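# Slide the open bin into the shelf gap

## Task

Take the open-fronted bin off the table and set it into the empty slot in the shelf's row of bins. Its open side must face outward, matching its neighbours, and its parts must stay inside it. The board overhead sits low, so tilting the bin may be needed. Push it fully home so it sits behind the shelf's front lip, and do not disturb the parts in the other bins.

## Robot and tools

Robot: two arms, left_arm (on the +y side, the robot's own left) and right_arm (on -y), each ending in a parallel two-finger gripper. Their bases sit near (-0.018, ±0.276, 0.390) m. Scene frame: origin at table-top height above the robot's foot, +x forward over the table (the table begins around x = +0.15 m and may be slightly rotated), +y to the robot's left, +z up. A gripper's fingers point along its own +z and open along its own y. end_effector_position is the spot between the finger pads, roughly 1 cm short of the tips. Printed positions and orientations can be a few cm off, worse at long reach, and friction or weight can leave a gripper resting a centimetre or more from its command without any contact.

Row format (shared by execute_actions and move): one flat list of 14 numbers, each in [-1, 1], covering both arms even if one stays still. Order: left_arm dx, dy, dz, rx, ry, rz, opening, then right_arm in the same order. dx, dy, dz are an offset along scene axes from that arm's Hand target (its last commanded pose), not a pose; 1.0 equals 0.6 m. rx, ry, rz form one rotation vector, scaled so 1.0 equals 180 degrees, applied about the Hand target position. Opening is absolute, not an offset: +1 fully open (0.094 m), -1 closed. Sending 0 for an arm's six pose numbers re-requests its current Hand target; to keep a gripper unchanged, resend its present opening, since 0 means half open. Offset vectors longer than 1.0 may be shortened.

execute_actions(actions, cameras): actions is a list of actions; each action is a list of up to 15 rows, each row lasting one step of 1/30 s; missing rows repeat the last one for the remaining steps. Every row in an action counts from the Hand target at the action's start, and each new action or call starts from the updated Hand target, so repeating an offset keeps moving further. An empty list just returns state and images. cameras selects images: omitted/null/["all"] gives all, [] gives none; an unknown name invalidates the call.

move(target, speed, blend, opening_speed, blocking, cameras): straight-line path per arm toward target, which is one 14-number row or a list of up to 15 rows; every row in the list is an offset from the same starting Hand targets, not from the previous row. speed is top path speed in m/s (0.002 to 4.3, default 0.25; rotation up to twice that in rad/s), one value or one per target. blend (m) rounds corners between listed targets. opening_speed sets finger rate per second on the -1..+1 scale (at least 0.2); use a low value for fragile items. blocking=false returns after about 0.5 s while the move continues. Paths do not avoid obstacles or the other arm; faster moves overshoot, lag and hit harder, and aiming further past a contact presses harder. Avoid routing a gripper close to its own base, which can flip the shoulder posture. Paths are capped at 10 s. Result adds a move: line: done (within 10 mm and 2 degrees, at rest), off_target, moving, held (a check withheld steps or the clearance check halted it) or fault, plus limits such as paced (pose clipped) or held.

wait(seconds 0 to 10) lets the scene run holding the last commands. stop brakes a running move. zoom_image(camera, region [x0,y0,x1,y1] pixels, at most 504x504) enlarges part of the newest image from cam_head_left, cam_head_right (896x504) or cam_left_wrist, cam_right_wrist (672x504). read_manual gives licence text only. finished_scene(scene: current scene number) ends the scene irreversibly; the goal must hold with the robot let go.

Result lines: per arm end_effector_position (m), end_effector_quat_wxyz, Hand target (the base for next offsets), Joint positions (last entry is finger opening in m), Joint velocities ("within noise" when still), Joint torques (include own weight, have offsets; numbers 3 and 4 wrap at ±28 N m), grip_measured (finger opening on the command scale, reads slightly wide when empty and a bit narrow when squeezing), grip_effort_nm (gripper motor effort, negative closing; not a pad force) and Tool commands.

Control notes: each step the commanded orientation is clipped to within 40 degrees of the measured one, so big turns need several steps. A gripper that rests short of its Hand target stays short until you command again; send the remaining gap as an offset. A blocked arm keeps pushing until commanded back past its gripper. Gripping force is roughly 50 to 64 N per pad once the command is about 0.05 below the first-touch reading; to release, command well above grip_measured.

Avoid: dropping things, releasing moving parts, fast impacts, hard pushes, anything ending off the table, and arm-to-arm contact (closing one gripper on the other's fingers counts). Holding loads, stretching out or pushing at unreachable poses heats motors; a MOTOR HOT line warns near 85 °C, and at 100 °C the arm goes limp for 30 to 60 s or more. Loose objects may occasionally be nudged by outside pushes.

Each tool is called after "Call:" as name(argument=value, ...), one argument or row to a line, values as JSON.

## Session

Call:
execute_actions(
  actions=[],
)

Scene clock: 0.00 s.
left_arm: end_effector_position=(+0.5399, +0.5349, +0.1996) grip_measured=+1.000 grip_effort_nm=n/a end_effector_quat_wxyz=(+0.411, +0.024, +0.911, +0.027) | right_arm: end_effector_position=(+0.6459, +0.2767, +0.2235) grip_measured=+1.000 grip_effort_nm=n/a end_effector_quat_wxyz=(+0.524, -0.045, +0.832, +0.175)
Joint positions: left_arm=[1.551 2.179 1.012 0.548 0.362 0.437 0.094] | right_arm=[-0.271 2.681 1.85 0.508 0.397 0.257 0.094]
Joint velocities: within noise
Joint torques (N m): no reading
Heat: left arm: hottest wrist roll 28 °C; right arm: hottest wrist yaw 28 °C.
Hand target: left_arm +0.5443, +0.5375, +0.2018; +0.415, +0.025, +0.909, +0.030 | right_arm +0.6498, +0.2784, +0.2251; +0.528, -0.042, +0.829, +0.178
Tool commands: left_gripper/opening=+1.0 right_gripper/opening=+1.0

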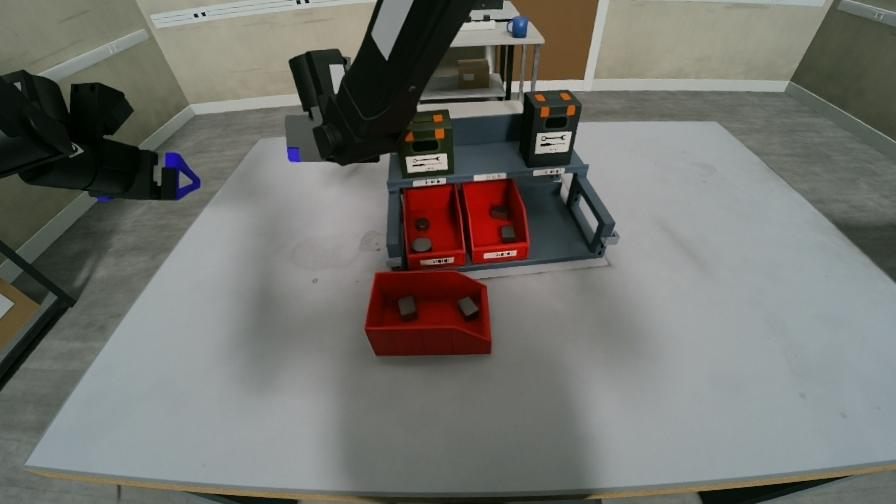

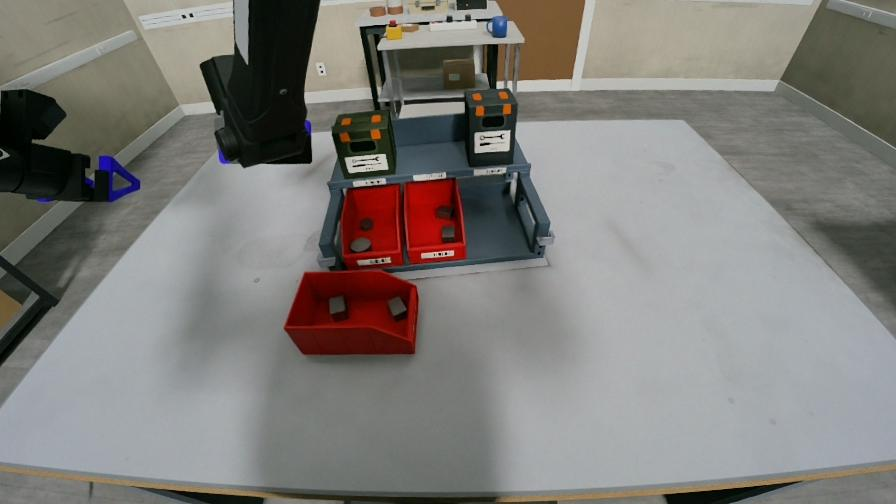

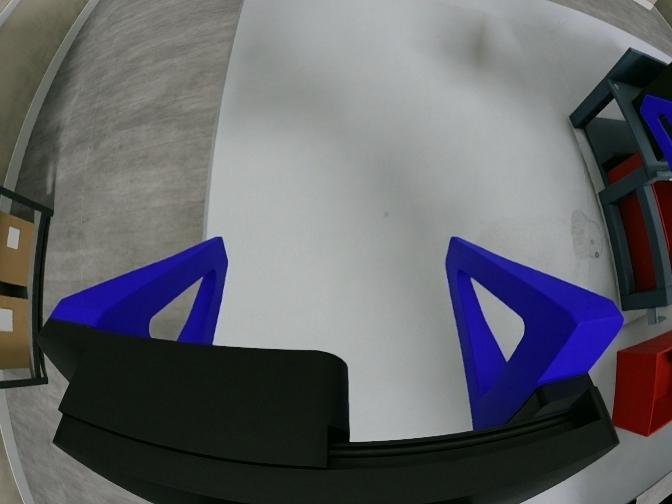

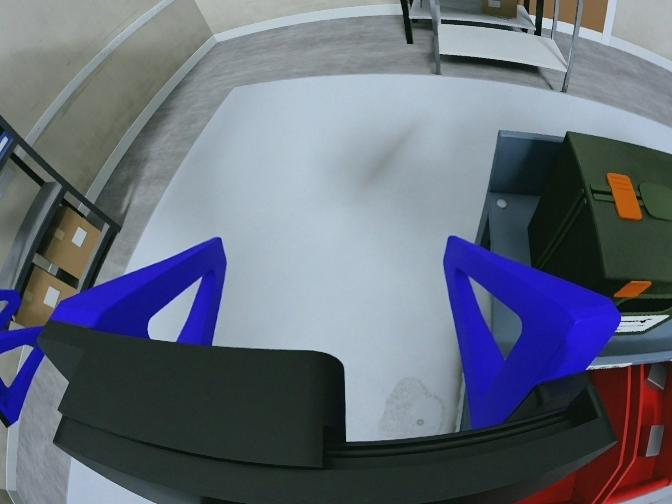

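Call:
zoom_image(
  camera="cam_head_left",
  region=[350, 80, 650, 370],
)

Call:
zoom_image(
  camera="cam_head_right",
  region=[270, 80, 570, 370],
)

Scaled by 1.680 from the camera's 896x504 image, which has a finer 1280x720 frame.

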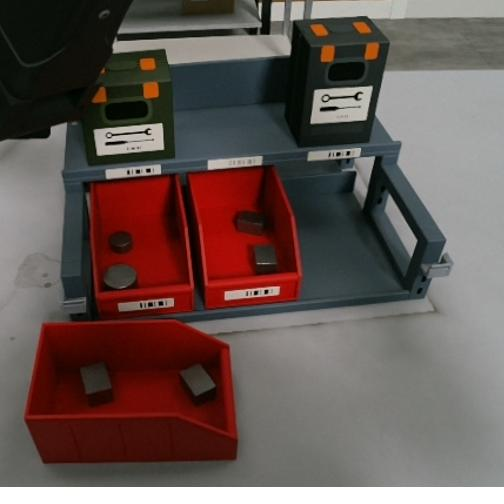

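Scaled by 1.680 from the camera's 896x504 image, which has a finer 1280x720 frame.

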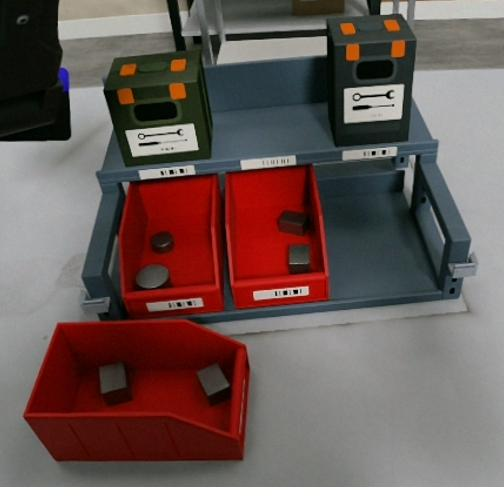

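Call:
move(
  target=[
    [0,0,0,0,0,0,1, -0.05,0,0.2,0,0,0,1],
    [0,0,0,0,0,0,1, -0.45,-0.497,0.192,-0.078,-0.028,-0.087,1],
  ],
  blend=[0.03,0],
  speed=0.3,
)

Scene clock: 62.10 s.
left_arm: end_effector_position=(+0.5399, +0.5349, +0.1996) grip_measured=+1.000 grip_effort_nm=0.012 end_effector_quat_wxyz=(+0.411, +0.024, +0.911, +0.027) | right_arm: end_effector_position=(+0.3828, -0.0253, +0.3310) grip_measured=+1.000 grip_effort_nm=-0.012 end_effector_quat_wxyz=(+0.566, +0.002, +0.824, -0.008)
Joint positions: left_arm=[1.551 2.179 1.012 0.548 0.362 0.437 0.094] | right_arm=[-0.199 2.107 0.55 1.223 0.83 0.15 0.094]
Joint velocities: within noise
Joint torques (N m): left_arm=[0.15 -17.79 3.89 1.58 0.31 0.04] | right_arm=[5.77 -14.56 0.65 2.03 0.29 -0.09]
Heat: left arm: hottest shoulder 28 °C; right arm: hottest shoulder 36 °C.
Hand target: left_arm +0.5443, +0.5375, +0.2018; +0.415, +0.025, +0.909, +0.030 | right_arm +0.3797, -0.0198, +0.3403; +0.574, -0.001, +0.819, +0.000
Off the commanded pose: left_arm 0.006 m, 1 deg | right_arm 0.011 m, 1 deg.
move: off_target (right_arm)

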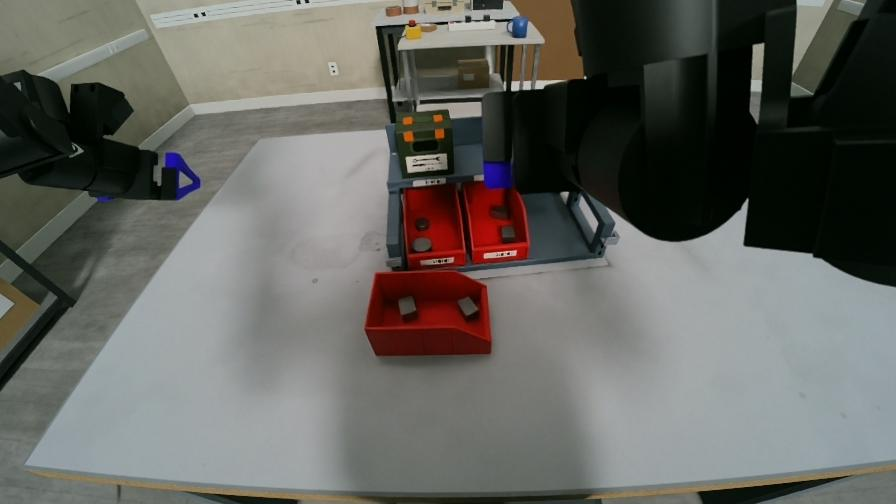

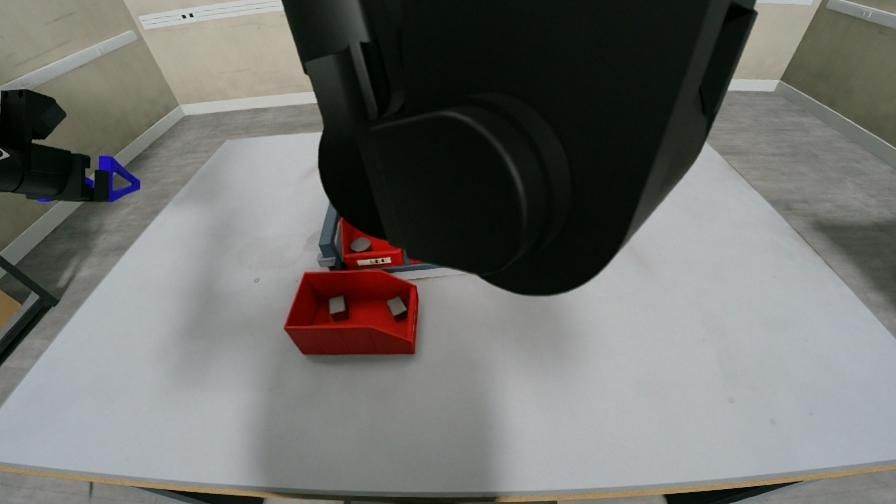

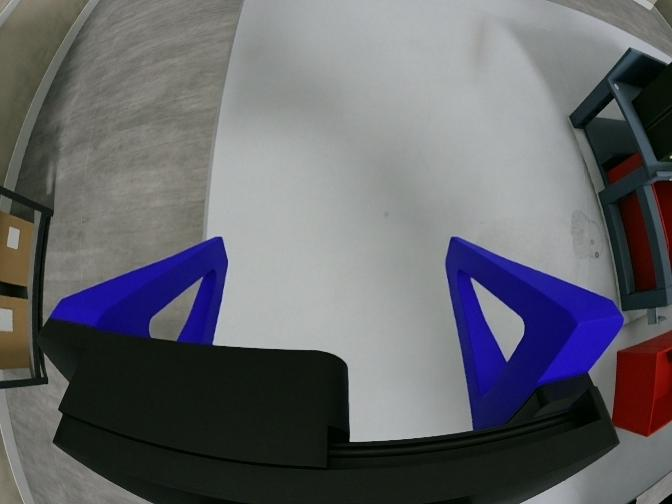

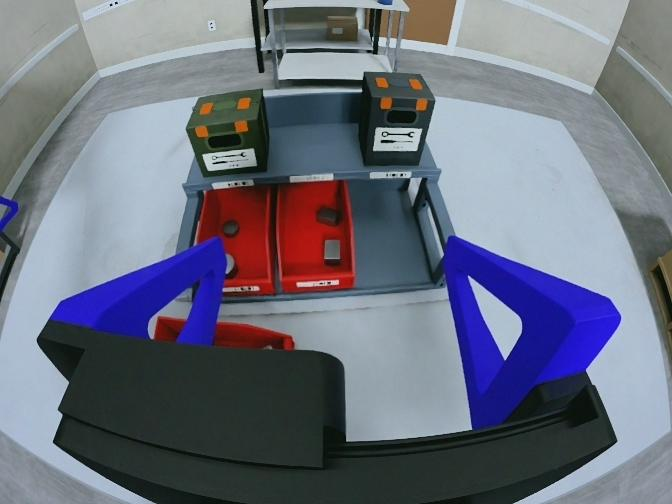

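Call:
zoom_image(
  camera="cam_right_wrist",
  region=[150, 60, 480, 360],
)

Scaled by 1.527 from the camera's 672x504 image, which has a finer 960x720 frame.

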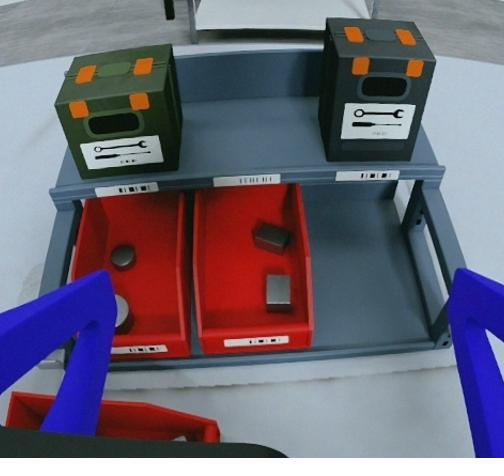

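Call:
move(
  target=[0,0,0,0,0,0,1, -0.016,-0.167,-0.217,0,-0.222,0,1],
  speed=0.3,
  cameras=["cam_head_left","cam_right_wrist"],
)

Call:
zoom_image(
  camera="cam_right_wrist",
  region=[150, 60, 550, 360],
)

Scene clock: 88.97 s.
left_arm: end_effector_position=(+0.5399, +0.5349, +0.1996) grip_measured=+1.000 grip_effort_nm=0.012 end_effector_quat_wxyz=(+0.411, +0.024, +0.911, +0.027) | right_arm: end_effector_position=(+0.3725, -0.1152, +0.2177) grip_measured=+1.000 grip_effort_nm=-0.012 end_effector_quat_wxyz=(+0.563, +0.117, +0.813, -0.093)
Joint positions: left_arm=[1.551 2.179 1.012 0.548 0.362 0.437 0.094] | right_arm=[-0.342 2.528 0.642 1.542 0.965 0.223 0.094]
Joint velocities: left_arm=[-0.024 0.015 -0.046 -0.012 -0.051 0.007 0] | right_arm=[within noise]
Joint torques (N m): left_arm=[0.03 -18.08 3.9 1.58 0.3 0.03] | right_arm=[3.55 -11.28 -0.77 2.03 0.38 0.07]
Heat: left arm: hottest shoulder 29 °C; right arm: hottest shoulder 32 °C.
Hand target: left_arm +0.5443, +0.5375, +0.2018; +0.415, +0.025, +0.909, +0.030 | right_arm +0.3702, -0.1200, +0.2101; +0.801, +0.010, +0.599, -0.009
Off the commanded pose: left_arm 0.006 m, 1 deg | right_arm 0.009 m, 44 deg; orientation clipped.
joint sent to its limit (right arm) — joint 4 (wrist pitch), upper limit. The joint targets are off in orientation, not in position.
move: off_target (right_arm); limits=paced
Images, in order (width x height): cam_head_left 896x504, cam_right_wrist 672x504.

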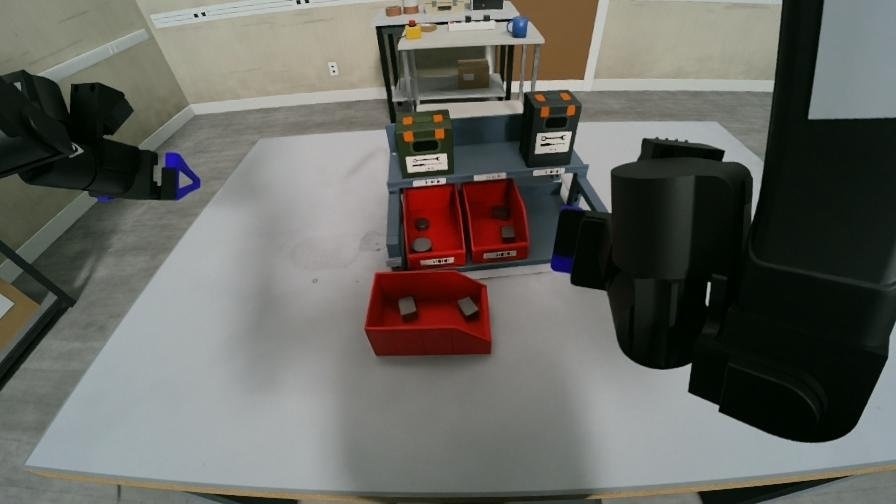

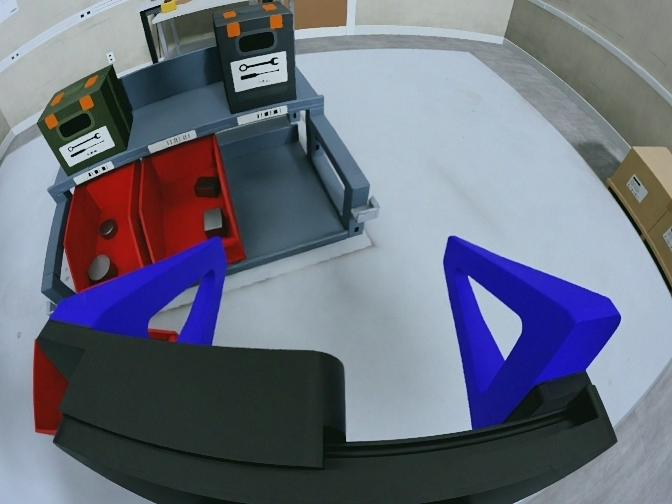

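Scaled by 1.260 from the camera's 672x504 image, which has a finer 960x720 frame.

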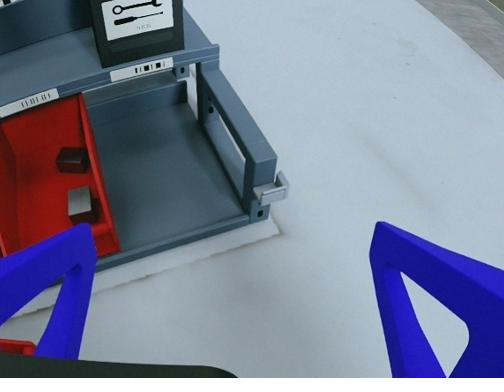

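Call:
zoom_image(
  camera="cam_head_left",
  region=[380, 80, 630, 280],
)

Scaled by 2.016 from the camera's 896x504 image, which has a finer 1280x720 frame.

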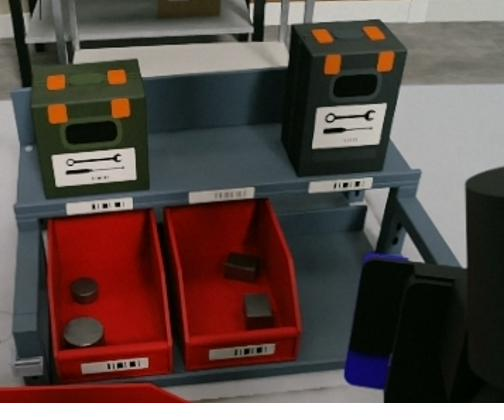

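Call:
move(
  target=[0,0,0,0,0,0,1, 0.05,0.233,0.05,0.007,0.591,0.007,1],
  speed=0.3,
)

Scene clock: 141.47 s.
left_arm: end_effector_position=(+0.5399, +0.5349, +0.1996) grip_measured=+1.000 grip_effort_nm=0.012 end_effector_quat_wxyz=(+0.411, +0.024, +0.911, +0.027) | right_arm: end_effector_position=(+0.3892, +0.0217, +0.2480) grip_measured=+1.000 grip_effort_nm=-0.017 end_effector_quat_wxyz=(+0.005, -0.004, +1.000, +0.002)
Joint positions: left_arm=[1.551 2.179 1.012 0.548 0.362 0.437 0.094] | right_arm=[-0.368 2.053 1.153 -0.6 0.159 0.634 0.094]
Joint velocities: within noise
Joint torques (N m): left_arm=[0.03 -17.9 3.89 1.59 0.3 0.03] | right_arm=[3.72 -15.97 7.54 -0.39 -0.08 -0.02]
Heat: left arm: hottest shoulder 29 °C; right arm: hottest shoulder 29 °C.
Hand target: left_arm +0.5443, +0.5375, +0.2018; +0.415, +0.025, +0.909, +0.030 | right_arm +0.4002, +0.0198, +0.2401; +0.000, +0.001, +1.000, +0.000
Off the commanded pose: left_arm 0.006 m, 1 deg | right_arm 0.014 m, 1 deg.
move: off_target (right_arm)

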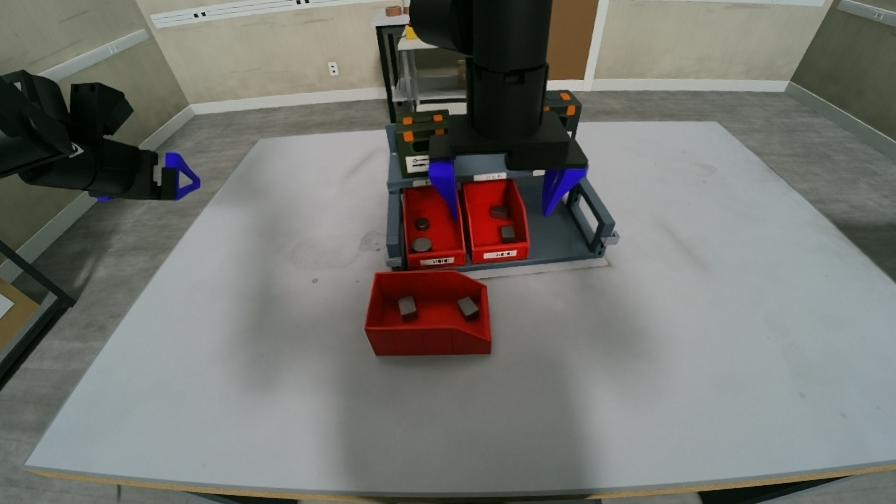

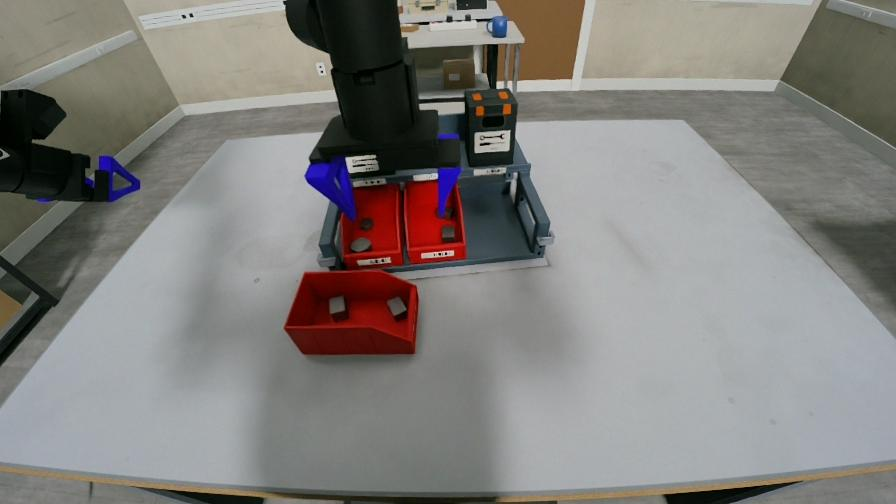

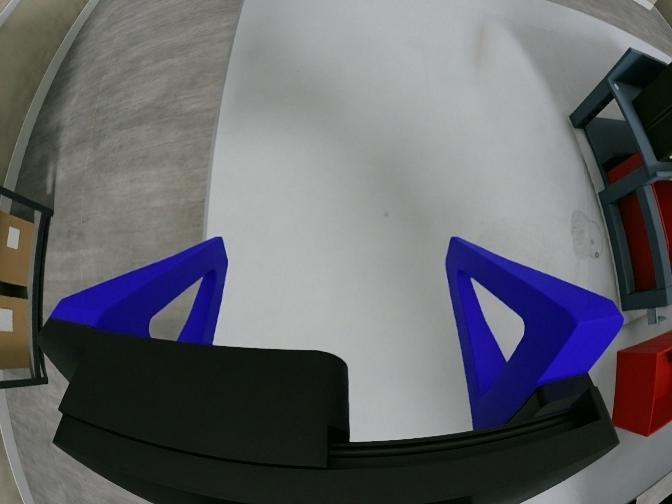

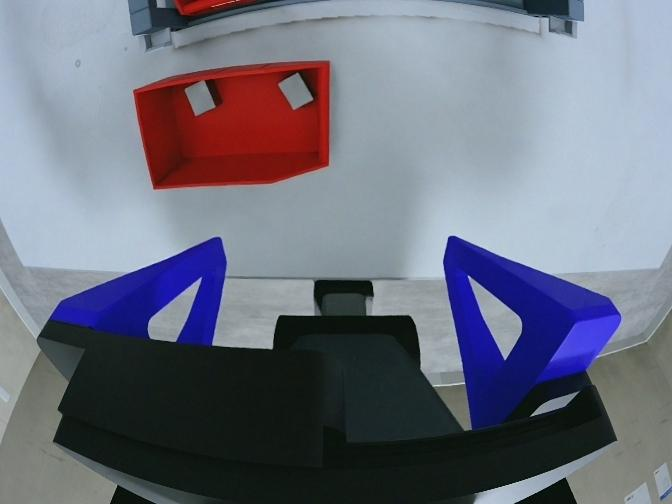

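Call:
move(
  target=[0,0,0,0,0,0,1, 0.167,-0.283,0.02,0,0,-0.5,1],
  speed=0.3,
)

Call:
zoom_image(
  camera="cam_right_wrist",
  region=[100, 0, 600, 300],
)

Scene clock: 167.00 s.
left_arm: end_effector_position=(+0.5399, +0.5349, +0.1996) grip_measured=+1.000 grip_effort_nm=0.007 end_effector_quat_wxyz=(+0.411, +0.024, +0.911, +0.027) | right_arm: end_effector_position=(+0.4780, -0.1470, +0.2374) grip_measured=+1.000 grip_effort_nm=-0.012 end_effector_quat_wxyz=(-0.010, +0.697, +0.716, -0.017)
Joint positions: left_arm=[1.551 2.179 1.012 0.548 0.362 0.437 0.094] | right_arm=[-0.748 2.04 1.198 -0.654 0.123 1.809 0.094]
Joint velocities: within noise
Joint torques (N m): left_arm=[0.03 -17.9 3.9 1.61 0.3 0.03] | right_arm=[3.6 -20.25 7.43 -0.76 -0.01 0.14]
Heat: left arm: hottest shoulder 30 °C; right arm: hottest shoulder 30 °C.
Hand target: left_arm +0.5443, +0.5375, +0.2018; +0.415, +0.025, +0.909, +0.030 | right_arm +0.5004, -0.1500, +0.2521; +0.000, +0.707, +0.707, +0.000
Off the commanded pose: left_arm 0.006 m, 1 deg | right_arm 0.027 m, 3 deg.
move: off_target (right_arm)

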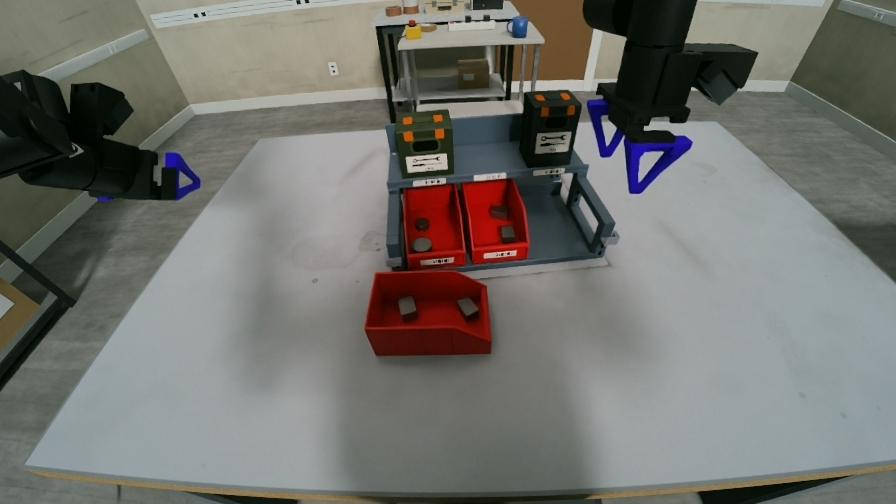

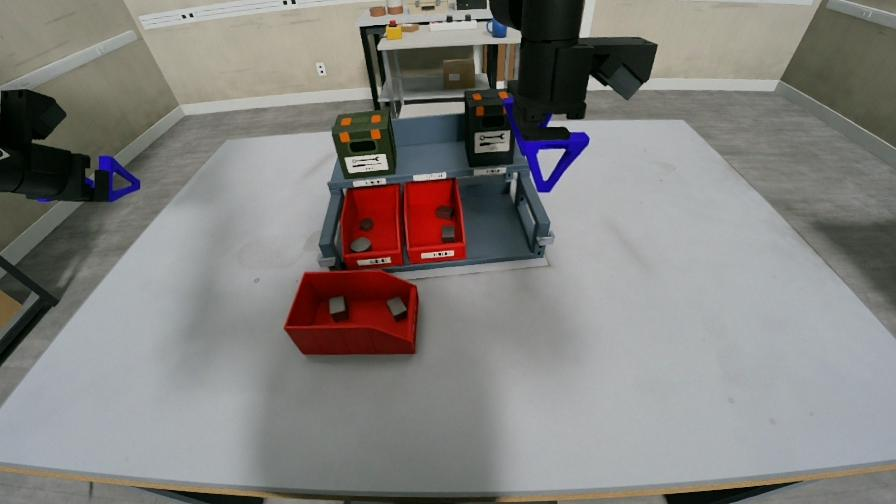

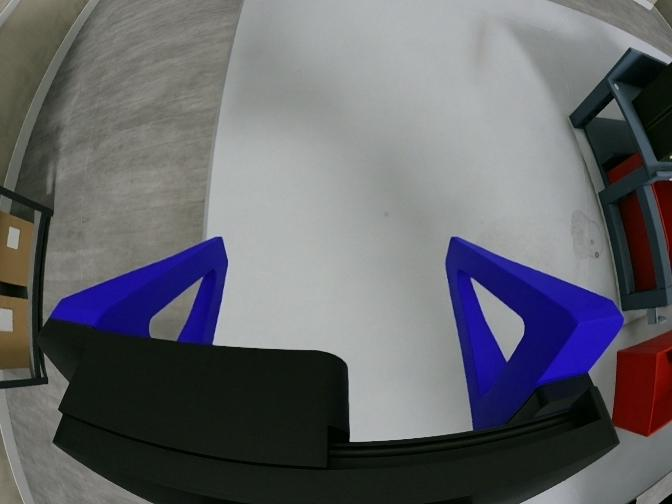

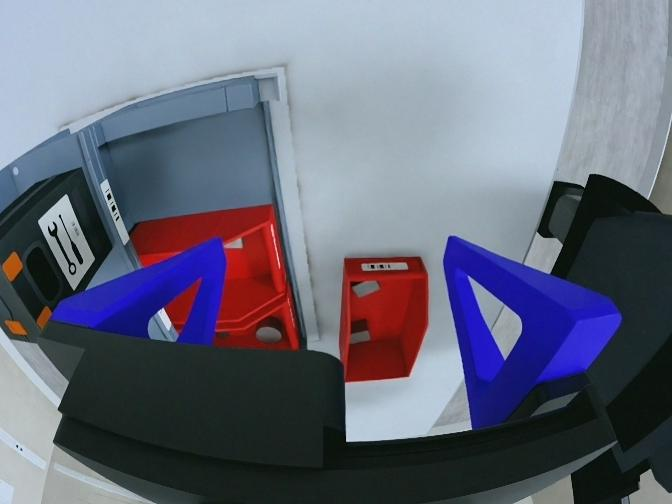

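Scaled by 1.008 from the camera's 672x504 image, which has a finer 960x720 frame.

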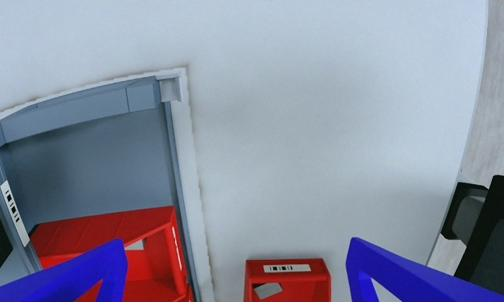

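Call:
move(
  target=[0,0,0,0,0,0,1, -0.16,0.297,-0.17,0,0,0.5,0.2],
  speed=0.3,
  cameras=["cam_head_left","cam_right_wrist"],
)

Call:
zoom_image(
  camera="cam_head_left",
  region=[340, 220, 540, 380],
)

Scene clock: 192.20 s.
left_arm: end_effector_position=(+0.5399, +0.5349, +0.1996) grip_measured=+1.000 grip_effort_nm=0.007 end_effector_quat_wxyz=(+0.411, +0.024, +0.911, +0.027) | right_arm: end_effector_position=(+0.4017, +0.0178, +0.1601) grip_measured=+0.202 grip_effort_nm=-0.090 end_effector_quat_wxyz=(-0.004, +0.010, +1.000, -0.002)
Joint positions: left_arm=[1.551 2.179 1.012 0.548 0.362 0.437 0.094] | right_arm=[-0.417 2.264 1.233 -0.48 0.151 0.616 0.056]
Joint velocities: within noise
Joint torques (N m): left_arm=[0.15 -17.9 3.92 1.59 0.3 0.03] | right_arm=[5.71 -17.03 6.09 0.29 0.19 -0.07]
Heat: left arm: hottest shoulder 30 °C; right arm: hottest shoulder 32 °C.
Hand target: left_arm +0.5443, +0.5375, +0.2018; +0.415, +0.025, +0.909, +0.030 | right_arm +0.4045, +0.0284, +0.1502; +0.000, +0.000, +1.000, +0.000
Off the commanded pose: left_arm 0.006 m, 1 deg | right_arm 0.015 m, 1 deg.
move: off_target (right_arm)
Images, in order (width x height): cam_head_left 896x504, cam_right_wrist 672x504.

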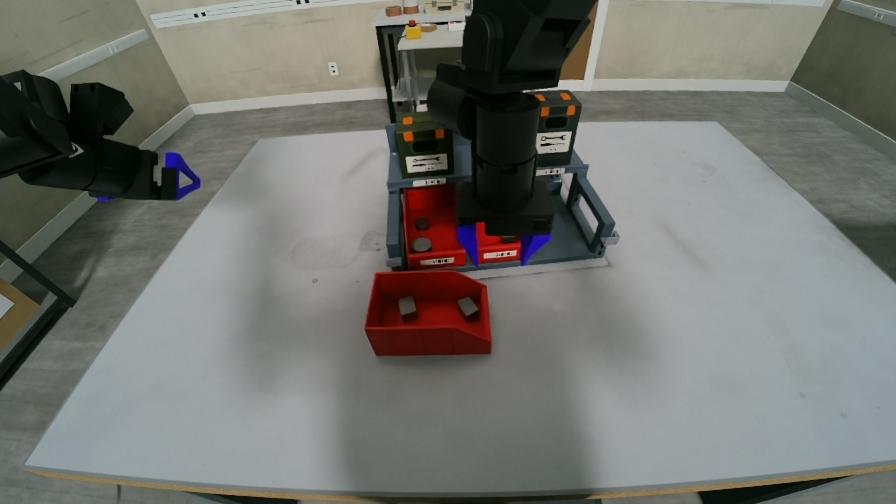

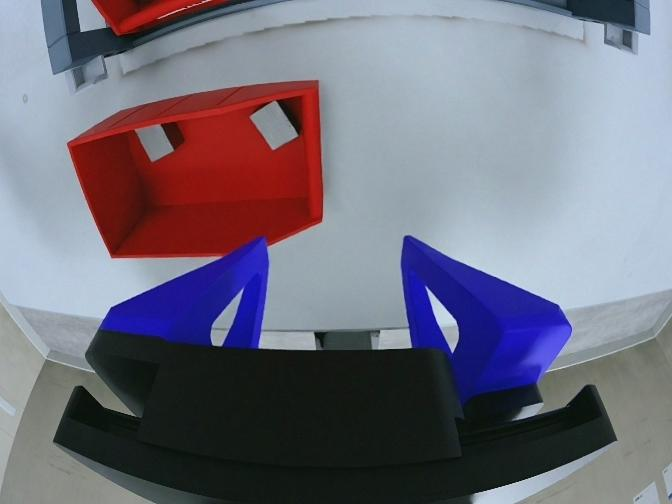

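Scaled by 2.520 from the camera's 896x504 image, which has a finer 1280x720 frame.

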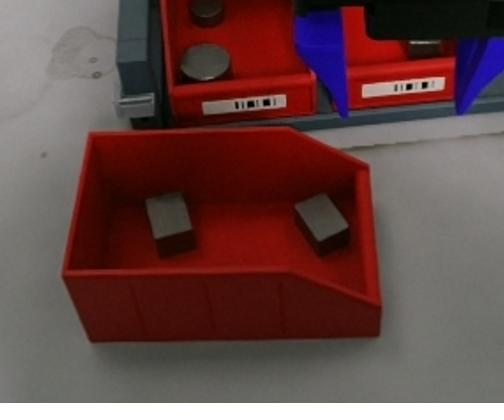

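Call:
move(
  target=[0,0,0,0,0,0,1, -0.007,0.016,-0.13,0,0,0,-0.3],
  speed=0.15,
  cameras=["cam_head_left","cam_right_wrist"],
)

Scene clock: 226.13 s.
left_arm: end_effector_position=(+0.5399, +0.5349, +0.1996) grip_measured=+1.000 grip_effort_nm=0.007 end_effector_quat_wxyz=(+0.411, +0.024, +0.911, +0.027) | right_arm: end_effector_position=(+0.3984, +0.0305, +0.0801) grip_measured=-0.299 grip_effort_nm=-0.090 end_effector_quat_wxyz=(-0.005, +0.008, +1.000, -0.002)
Joint positions: left_arm=[1.551 2.179 1.012 0.548 0.362 0.437 0.094] | right_arm=[-0.417 2.462 1.334 -0.384 0.151 0.612 0.033]
Joint velocities: within noise
Joint torques (N m): left_arm=[0.03 -17.73 3.9 1.59 0.31 0.04] | right_arm=[5.95 -18.37 4.81 0.36 0.2 -0.07]
Heat: left arm: hottest shoulder 30 °C; right arm: hottest shoulder 31 °C.
Hand target: left_arm +0.5443, +0.5375, +0.2018; +0.415, +0.025, +0.909, +0.030 | right_arm +0.4001, +0.0378, +0.0720; +0.000, +0.000, +1.000, +0.000
Off the commanded pose: left_arm 0.006 m, 1 deg | right_arm 0.011 m, 1 deg.
move: off_target (right_arm)
Images, in order (width x height): cam_head_left 896x504, cam_right_wrist 672x504.

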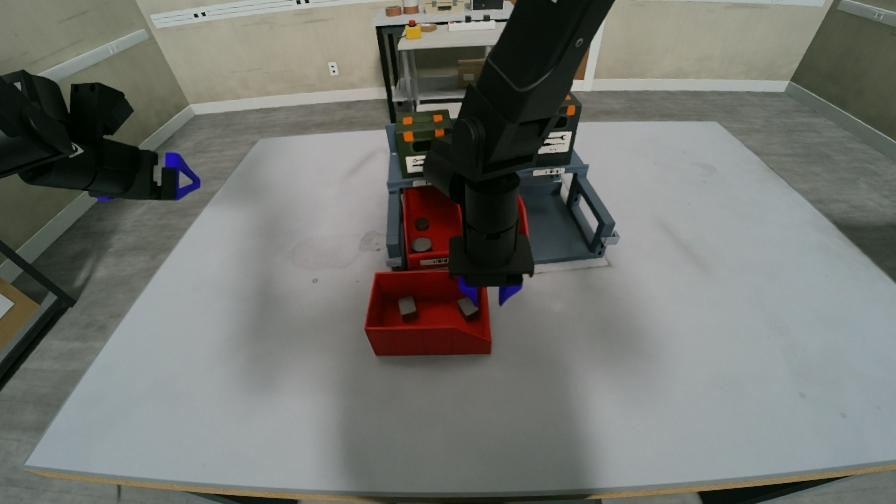

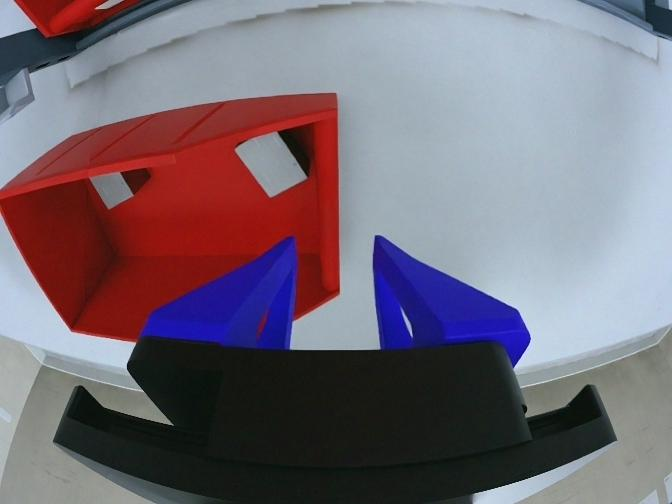

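Call:
zoom_image(
  camera="cam_right_wrist",
  region=[230, 80, 430, 320],
)

Scaled by 2.100 from the camera's 672x504 image, which has a finer 960x720 frame.

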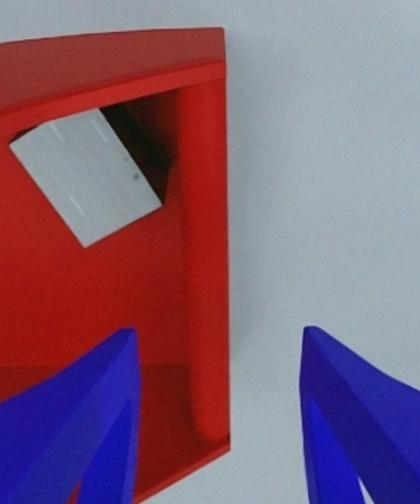

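Call:
move(
  target=[0,0,0,0,0,0,1, -0.013,-0.002,-0.02,0,0,0,-0.68],
  speed=0.1,
  cameras=["cam_right_wrist"],
)

Call:
zoom_image(
  camera="cam_right_wrist",
  region=[230, 80, 430, 320],
)

Scene clock: 242.93 s.
left_arm: end_effector_position=(+0.5399, +0.5349, +0.1996) grip_measured=+1.000 grip_effort_nm=0.012 end_effector_quat_wxyz=(+0.411, +0.024, +0.911, +0.027) | right_arm: end_effector_position=(+0.3978, +0.0315, +0.0727) grip_measured=-0.678 grip_effort_nm=-0.095 end_effector_quat_wxyz=(+0.000, +0.009, +1.000, +0.001)
Joint positions: left_arm=[1.551 2.179 1.012 0.548 0.362 0.437 0.094] | right_arm=[-0.417 2.477 1.334 -0.356 0.151 0.612 0.015]
Joint velocities: within noise
Joint torques (N m): left_arm=[0.15 -17.85 3.9 1.58 0.31 0.03] | right_arm=[6.12 -17.67 4.31 0.29 0.16 0.01]
Heat: left arm: hottest shoulder 30 °C; right arm: hottest shoulder 32 °C.
Hand target: left_arm +0.5443, +0.5375, +0.2018; +0.415, +0.025, +0.909, +0.030 | right_arm +0.3922, +0.0366, +0.0600; +0.000, +0.001, +1.000, +0.000
Off the commanded pose: left_arm 0.006 m, 1 deg | right_arm 0.015 m, 1 deg.
move: off_target (right_arm)
Images, in order (width x height): cam_right_wrist 672x504.

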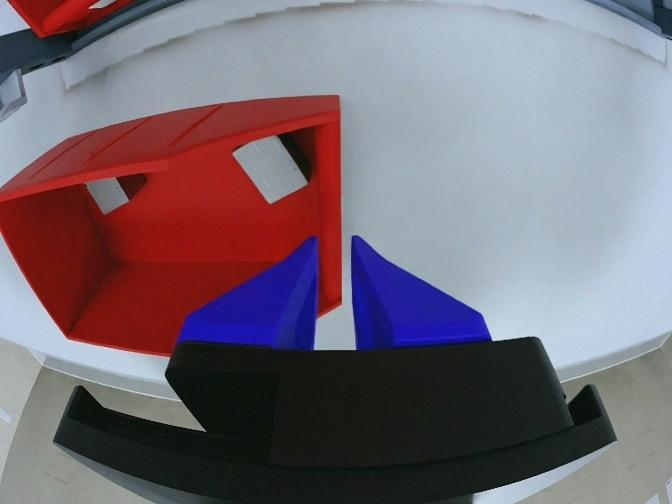

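Scaled by 2.100 from the camera's 672x504 image, which has a finer 960x720 frame.

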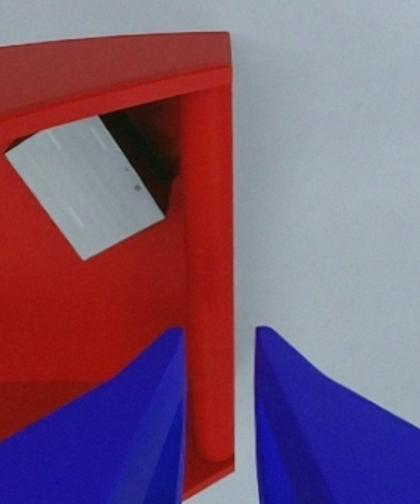

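Call:
move(
  target=[0,0,0,0,0,0,1, -0.012,0,-0.063,0,0,0,-0.68],
  speed=0.1,
  cameras=["cam_right_wrist","cam_head_left"],
)

Call:
zoom_image(
  camera="cam_right_wrist",
  region=[230, 80, 430, 320],
)

Scene clock: 248.07 s.
left_arm: end_effector_position=(+0.5399, +0.5349, +0.1996) grip_measured=+1.000 grip_effort_nm=0.007 end_effector_quat_wxyz=(+0.411, +0.024, +0.911, +0.027) | right_arm: end_effector_position=(+0.3880, +0.0320, +0.0349) grip_measured=-0.678 grip_effort_nm=-0.090 end_effector_quat_wxyz=(-0.001, +0.009, +1.000, +0.001)
Joint positions: left_arm=[1.551 2.179 1.012 0.548 0.362 0.437 0.094] | right_arm=[-0.417 2.565 1.368 -0.305 0.151 0.611 0.015]
Joint velocities: within noise
Joint torques (N m): left_arm=[-0.03 -17.85 3.89 1.58 0.3 0.04] | right_arm=[5.48 -17.73 4.34 0.29 0.2 -0.04]
Heat: left arm: hottest shoulder 30 °C; right arm: hottest shoulder 31 °C.
Hand target: left_arm +0.5443, +0.5375, +0.2018; +0.415, +0.025, +0.909, +0.030 | right_arm +0.3852, +0.0366, +0.0223; +0.000, +0.001, +1.000, +0.000
Off the commanded pose: left_arm 0.006 m, 1 deg | right_arm 0.014 m, 1 deg.
move: off_target (right_arm)
Images, in order (width x height): cam_head_left 896x504, cam_right_wrist 672x504.

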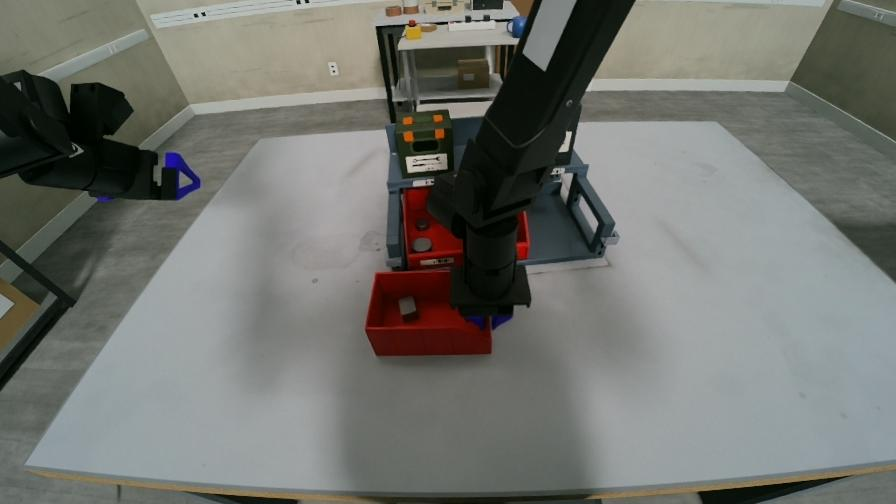

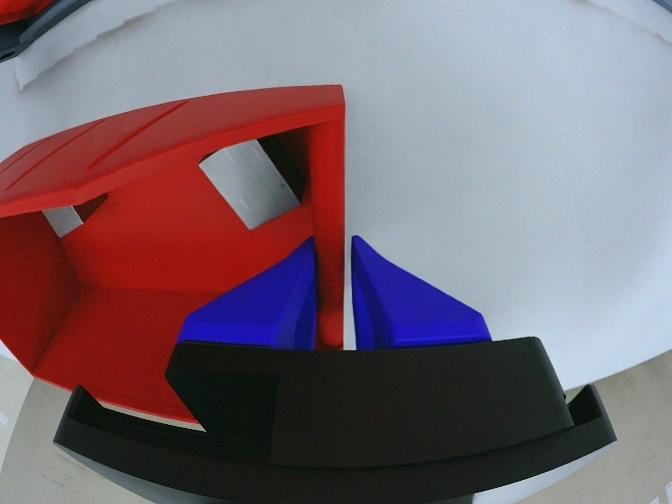

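Scaled by 2.100 from the camera's 672x504 image, which has a finer 960x720 frame.

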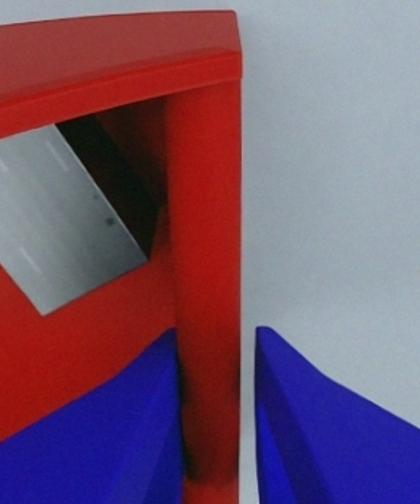

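Call:
zoom_image(
  camera="cam_head_left",
  region=[360, 250, 560, 370],
)

Call:
move(
  target=[0,0,0,0,0,0,1, 0,0,0,0,0,0,-0.98],
  opening_speed=0.25,
  cameras=["cam_right_wrist","cam_head_left"],
)

Call:
zoom_image(
  camera="cam_right_wrist",
  region=[230, 80, 430, 320],
)

Scaled by 2.520 from the camera's 896x504 image, which has a finer 1280x720 frame.

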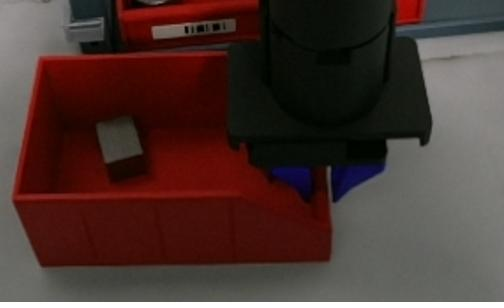

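Scene clock: 257.17 s.
left_arm: end_effector_position=(+0.5399, +0.5349, +0.1996) grip_measured=+1.000 grip_effort_nm=0.012 end_effector_quat_wxyz=(+0.411, +0.024, +0.911, +0.027) | right_arm: end_effector_position=(+0.3890, +0.0326, +0.0351) grip_measured=-0.790 grip_effort_nm=-1.048 end_effector_quat_wxyz=(+0.000, +0.006, +1.000, +0.002)
Joint positions: left_arm=[1.551 2.179 1.012 0.548 0.362 0.437 0.094] | right_arm=[-0.417 2.565 1.369 -0.304 0.151 0.605 0.01]
Joint velocities: within noise
Joint torques (N m): left_arm=[0.09 -17.9 3.86 1.57 0.3 0.03] | right_arm=[5.77 -17.55 4.3 0.31 0.18 -0.03]
Heat: left arm: hottest shoulder 30 °C; right arm: hottest shoulder 31 °C.
Hand target: left_arm +0.5443, +0.5375, +0.2018; +0.415, +0.025, +0.909, +0.030 | right_arm +0.3853, +0.0367, +0.0223; +0.000, +0.001, +1.000, +0.000
Off the commanded pose: left_arm 0.006 m, 1 deg | right_arm 0.014 m, 1 deg.
move: off_target (right_arm)
Images, in order (width x height): cam_head_left 896x504, cam_right_wrist 672x504.

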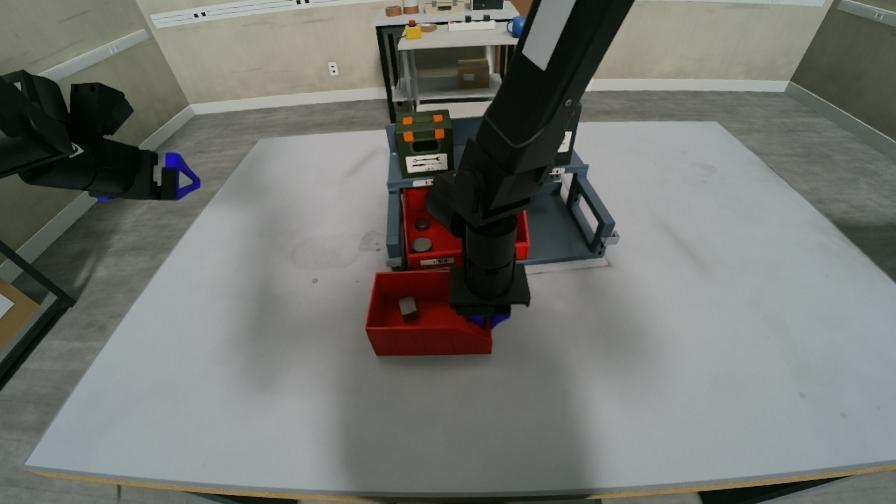

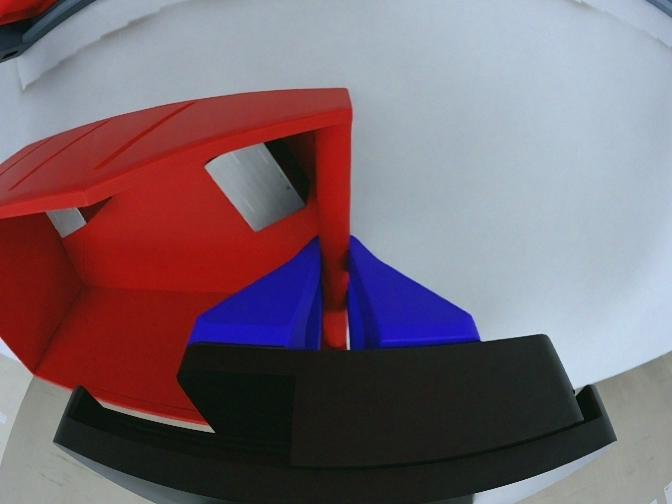

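Scaled by 2.100 from the camera's 672x504 image, which has a finer 960x720 frame.

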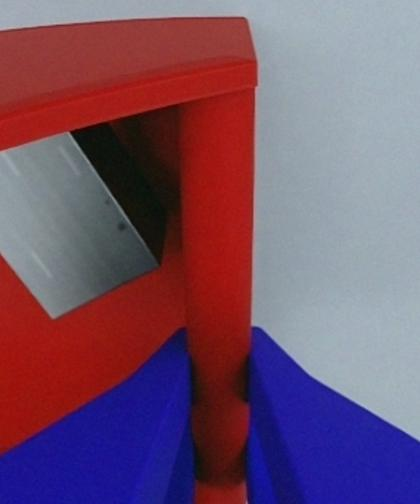

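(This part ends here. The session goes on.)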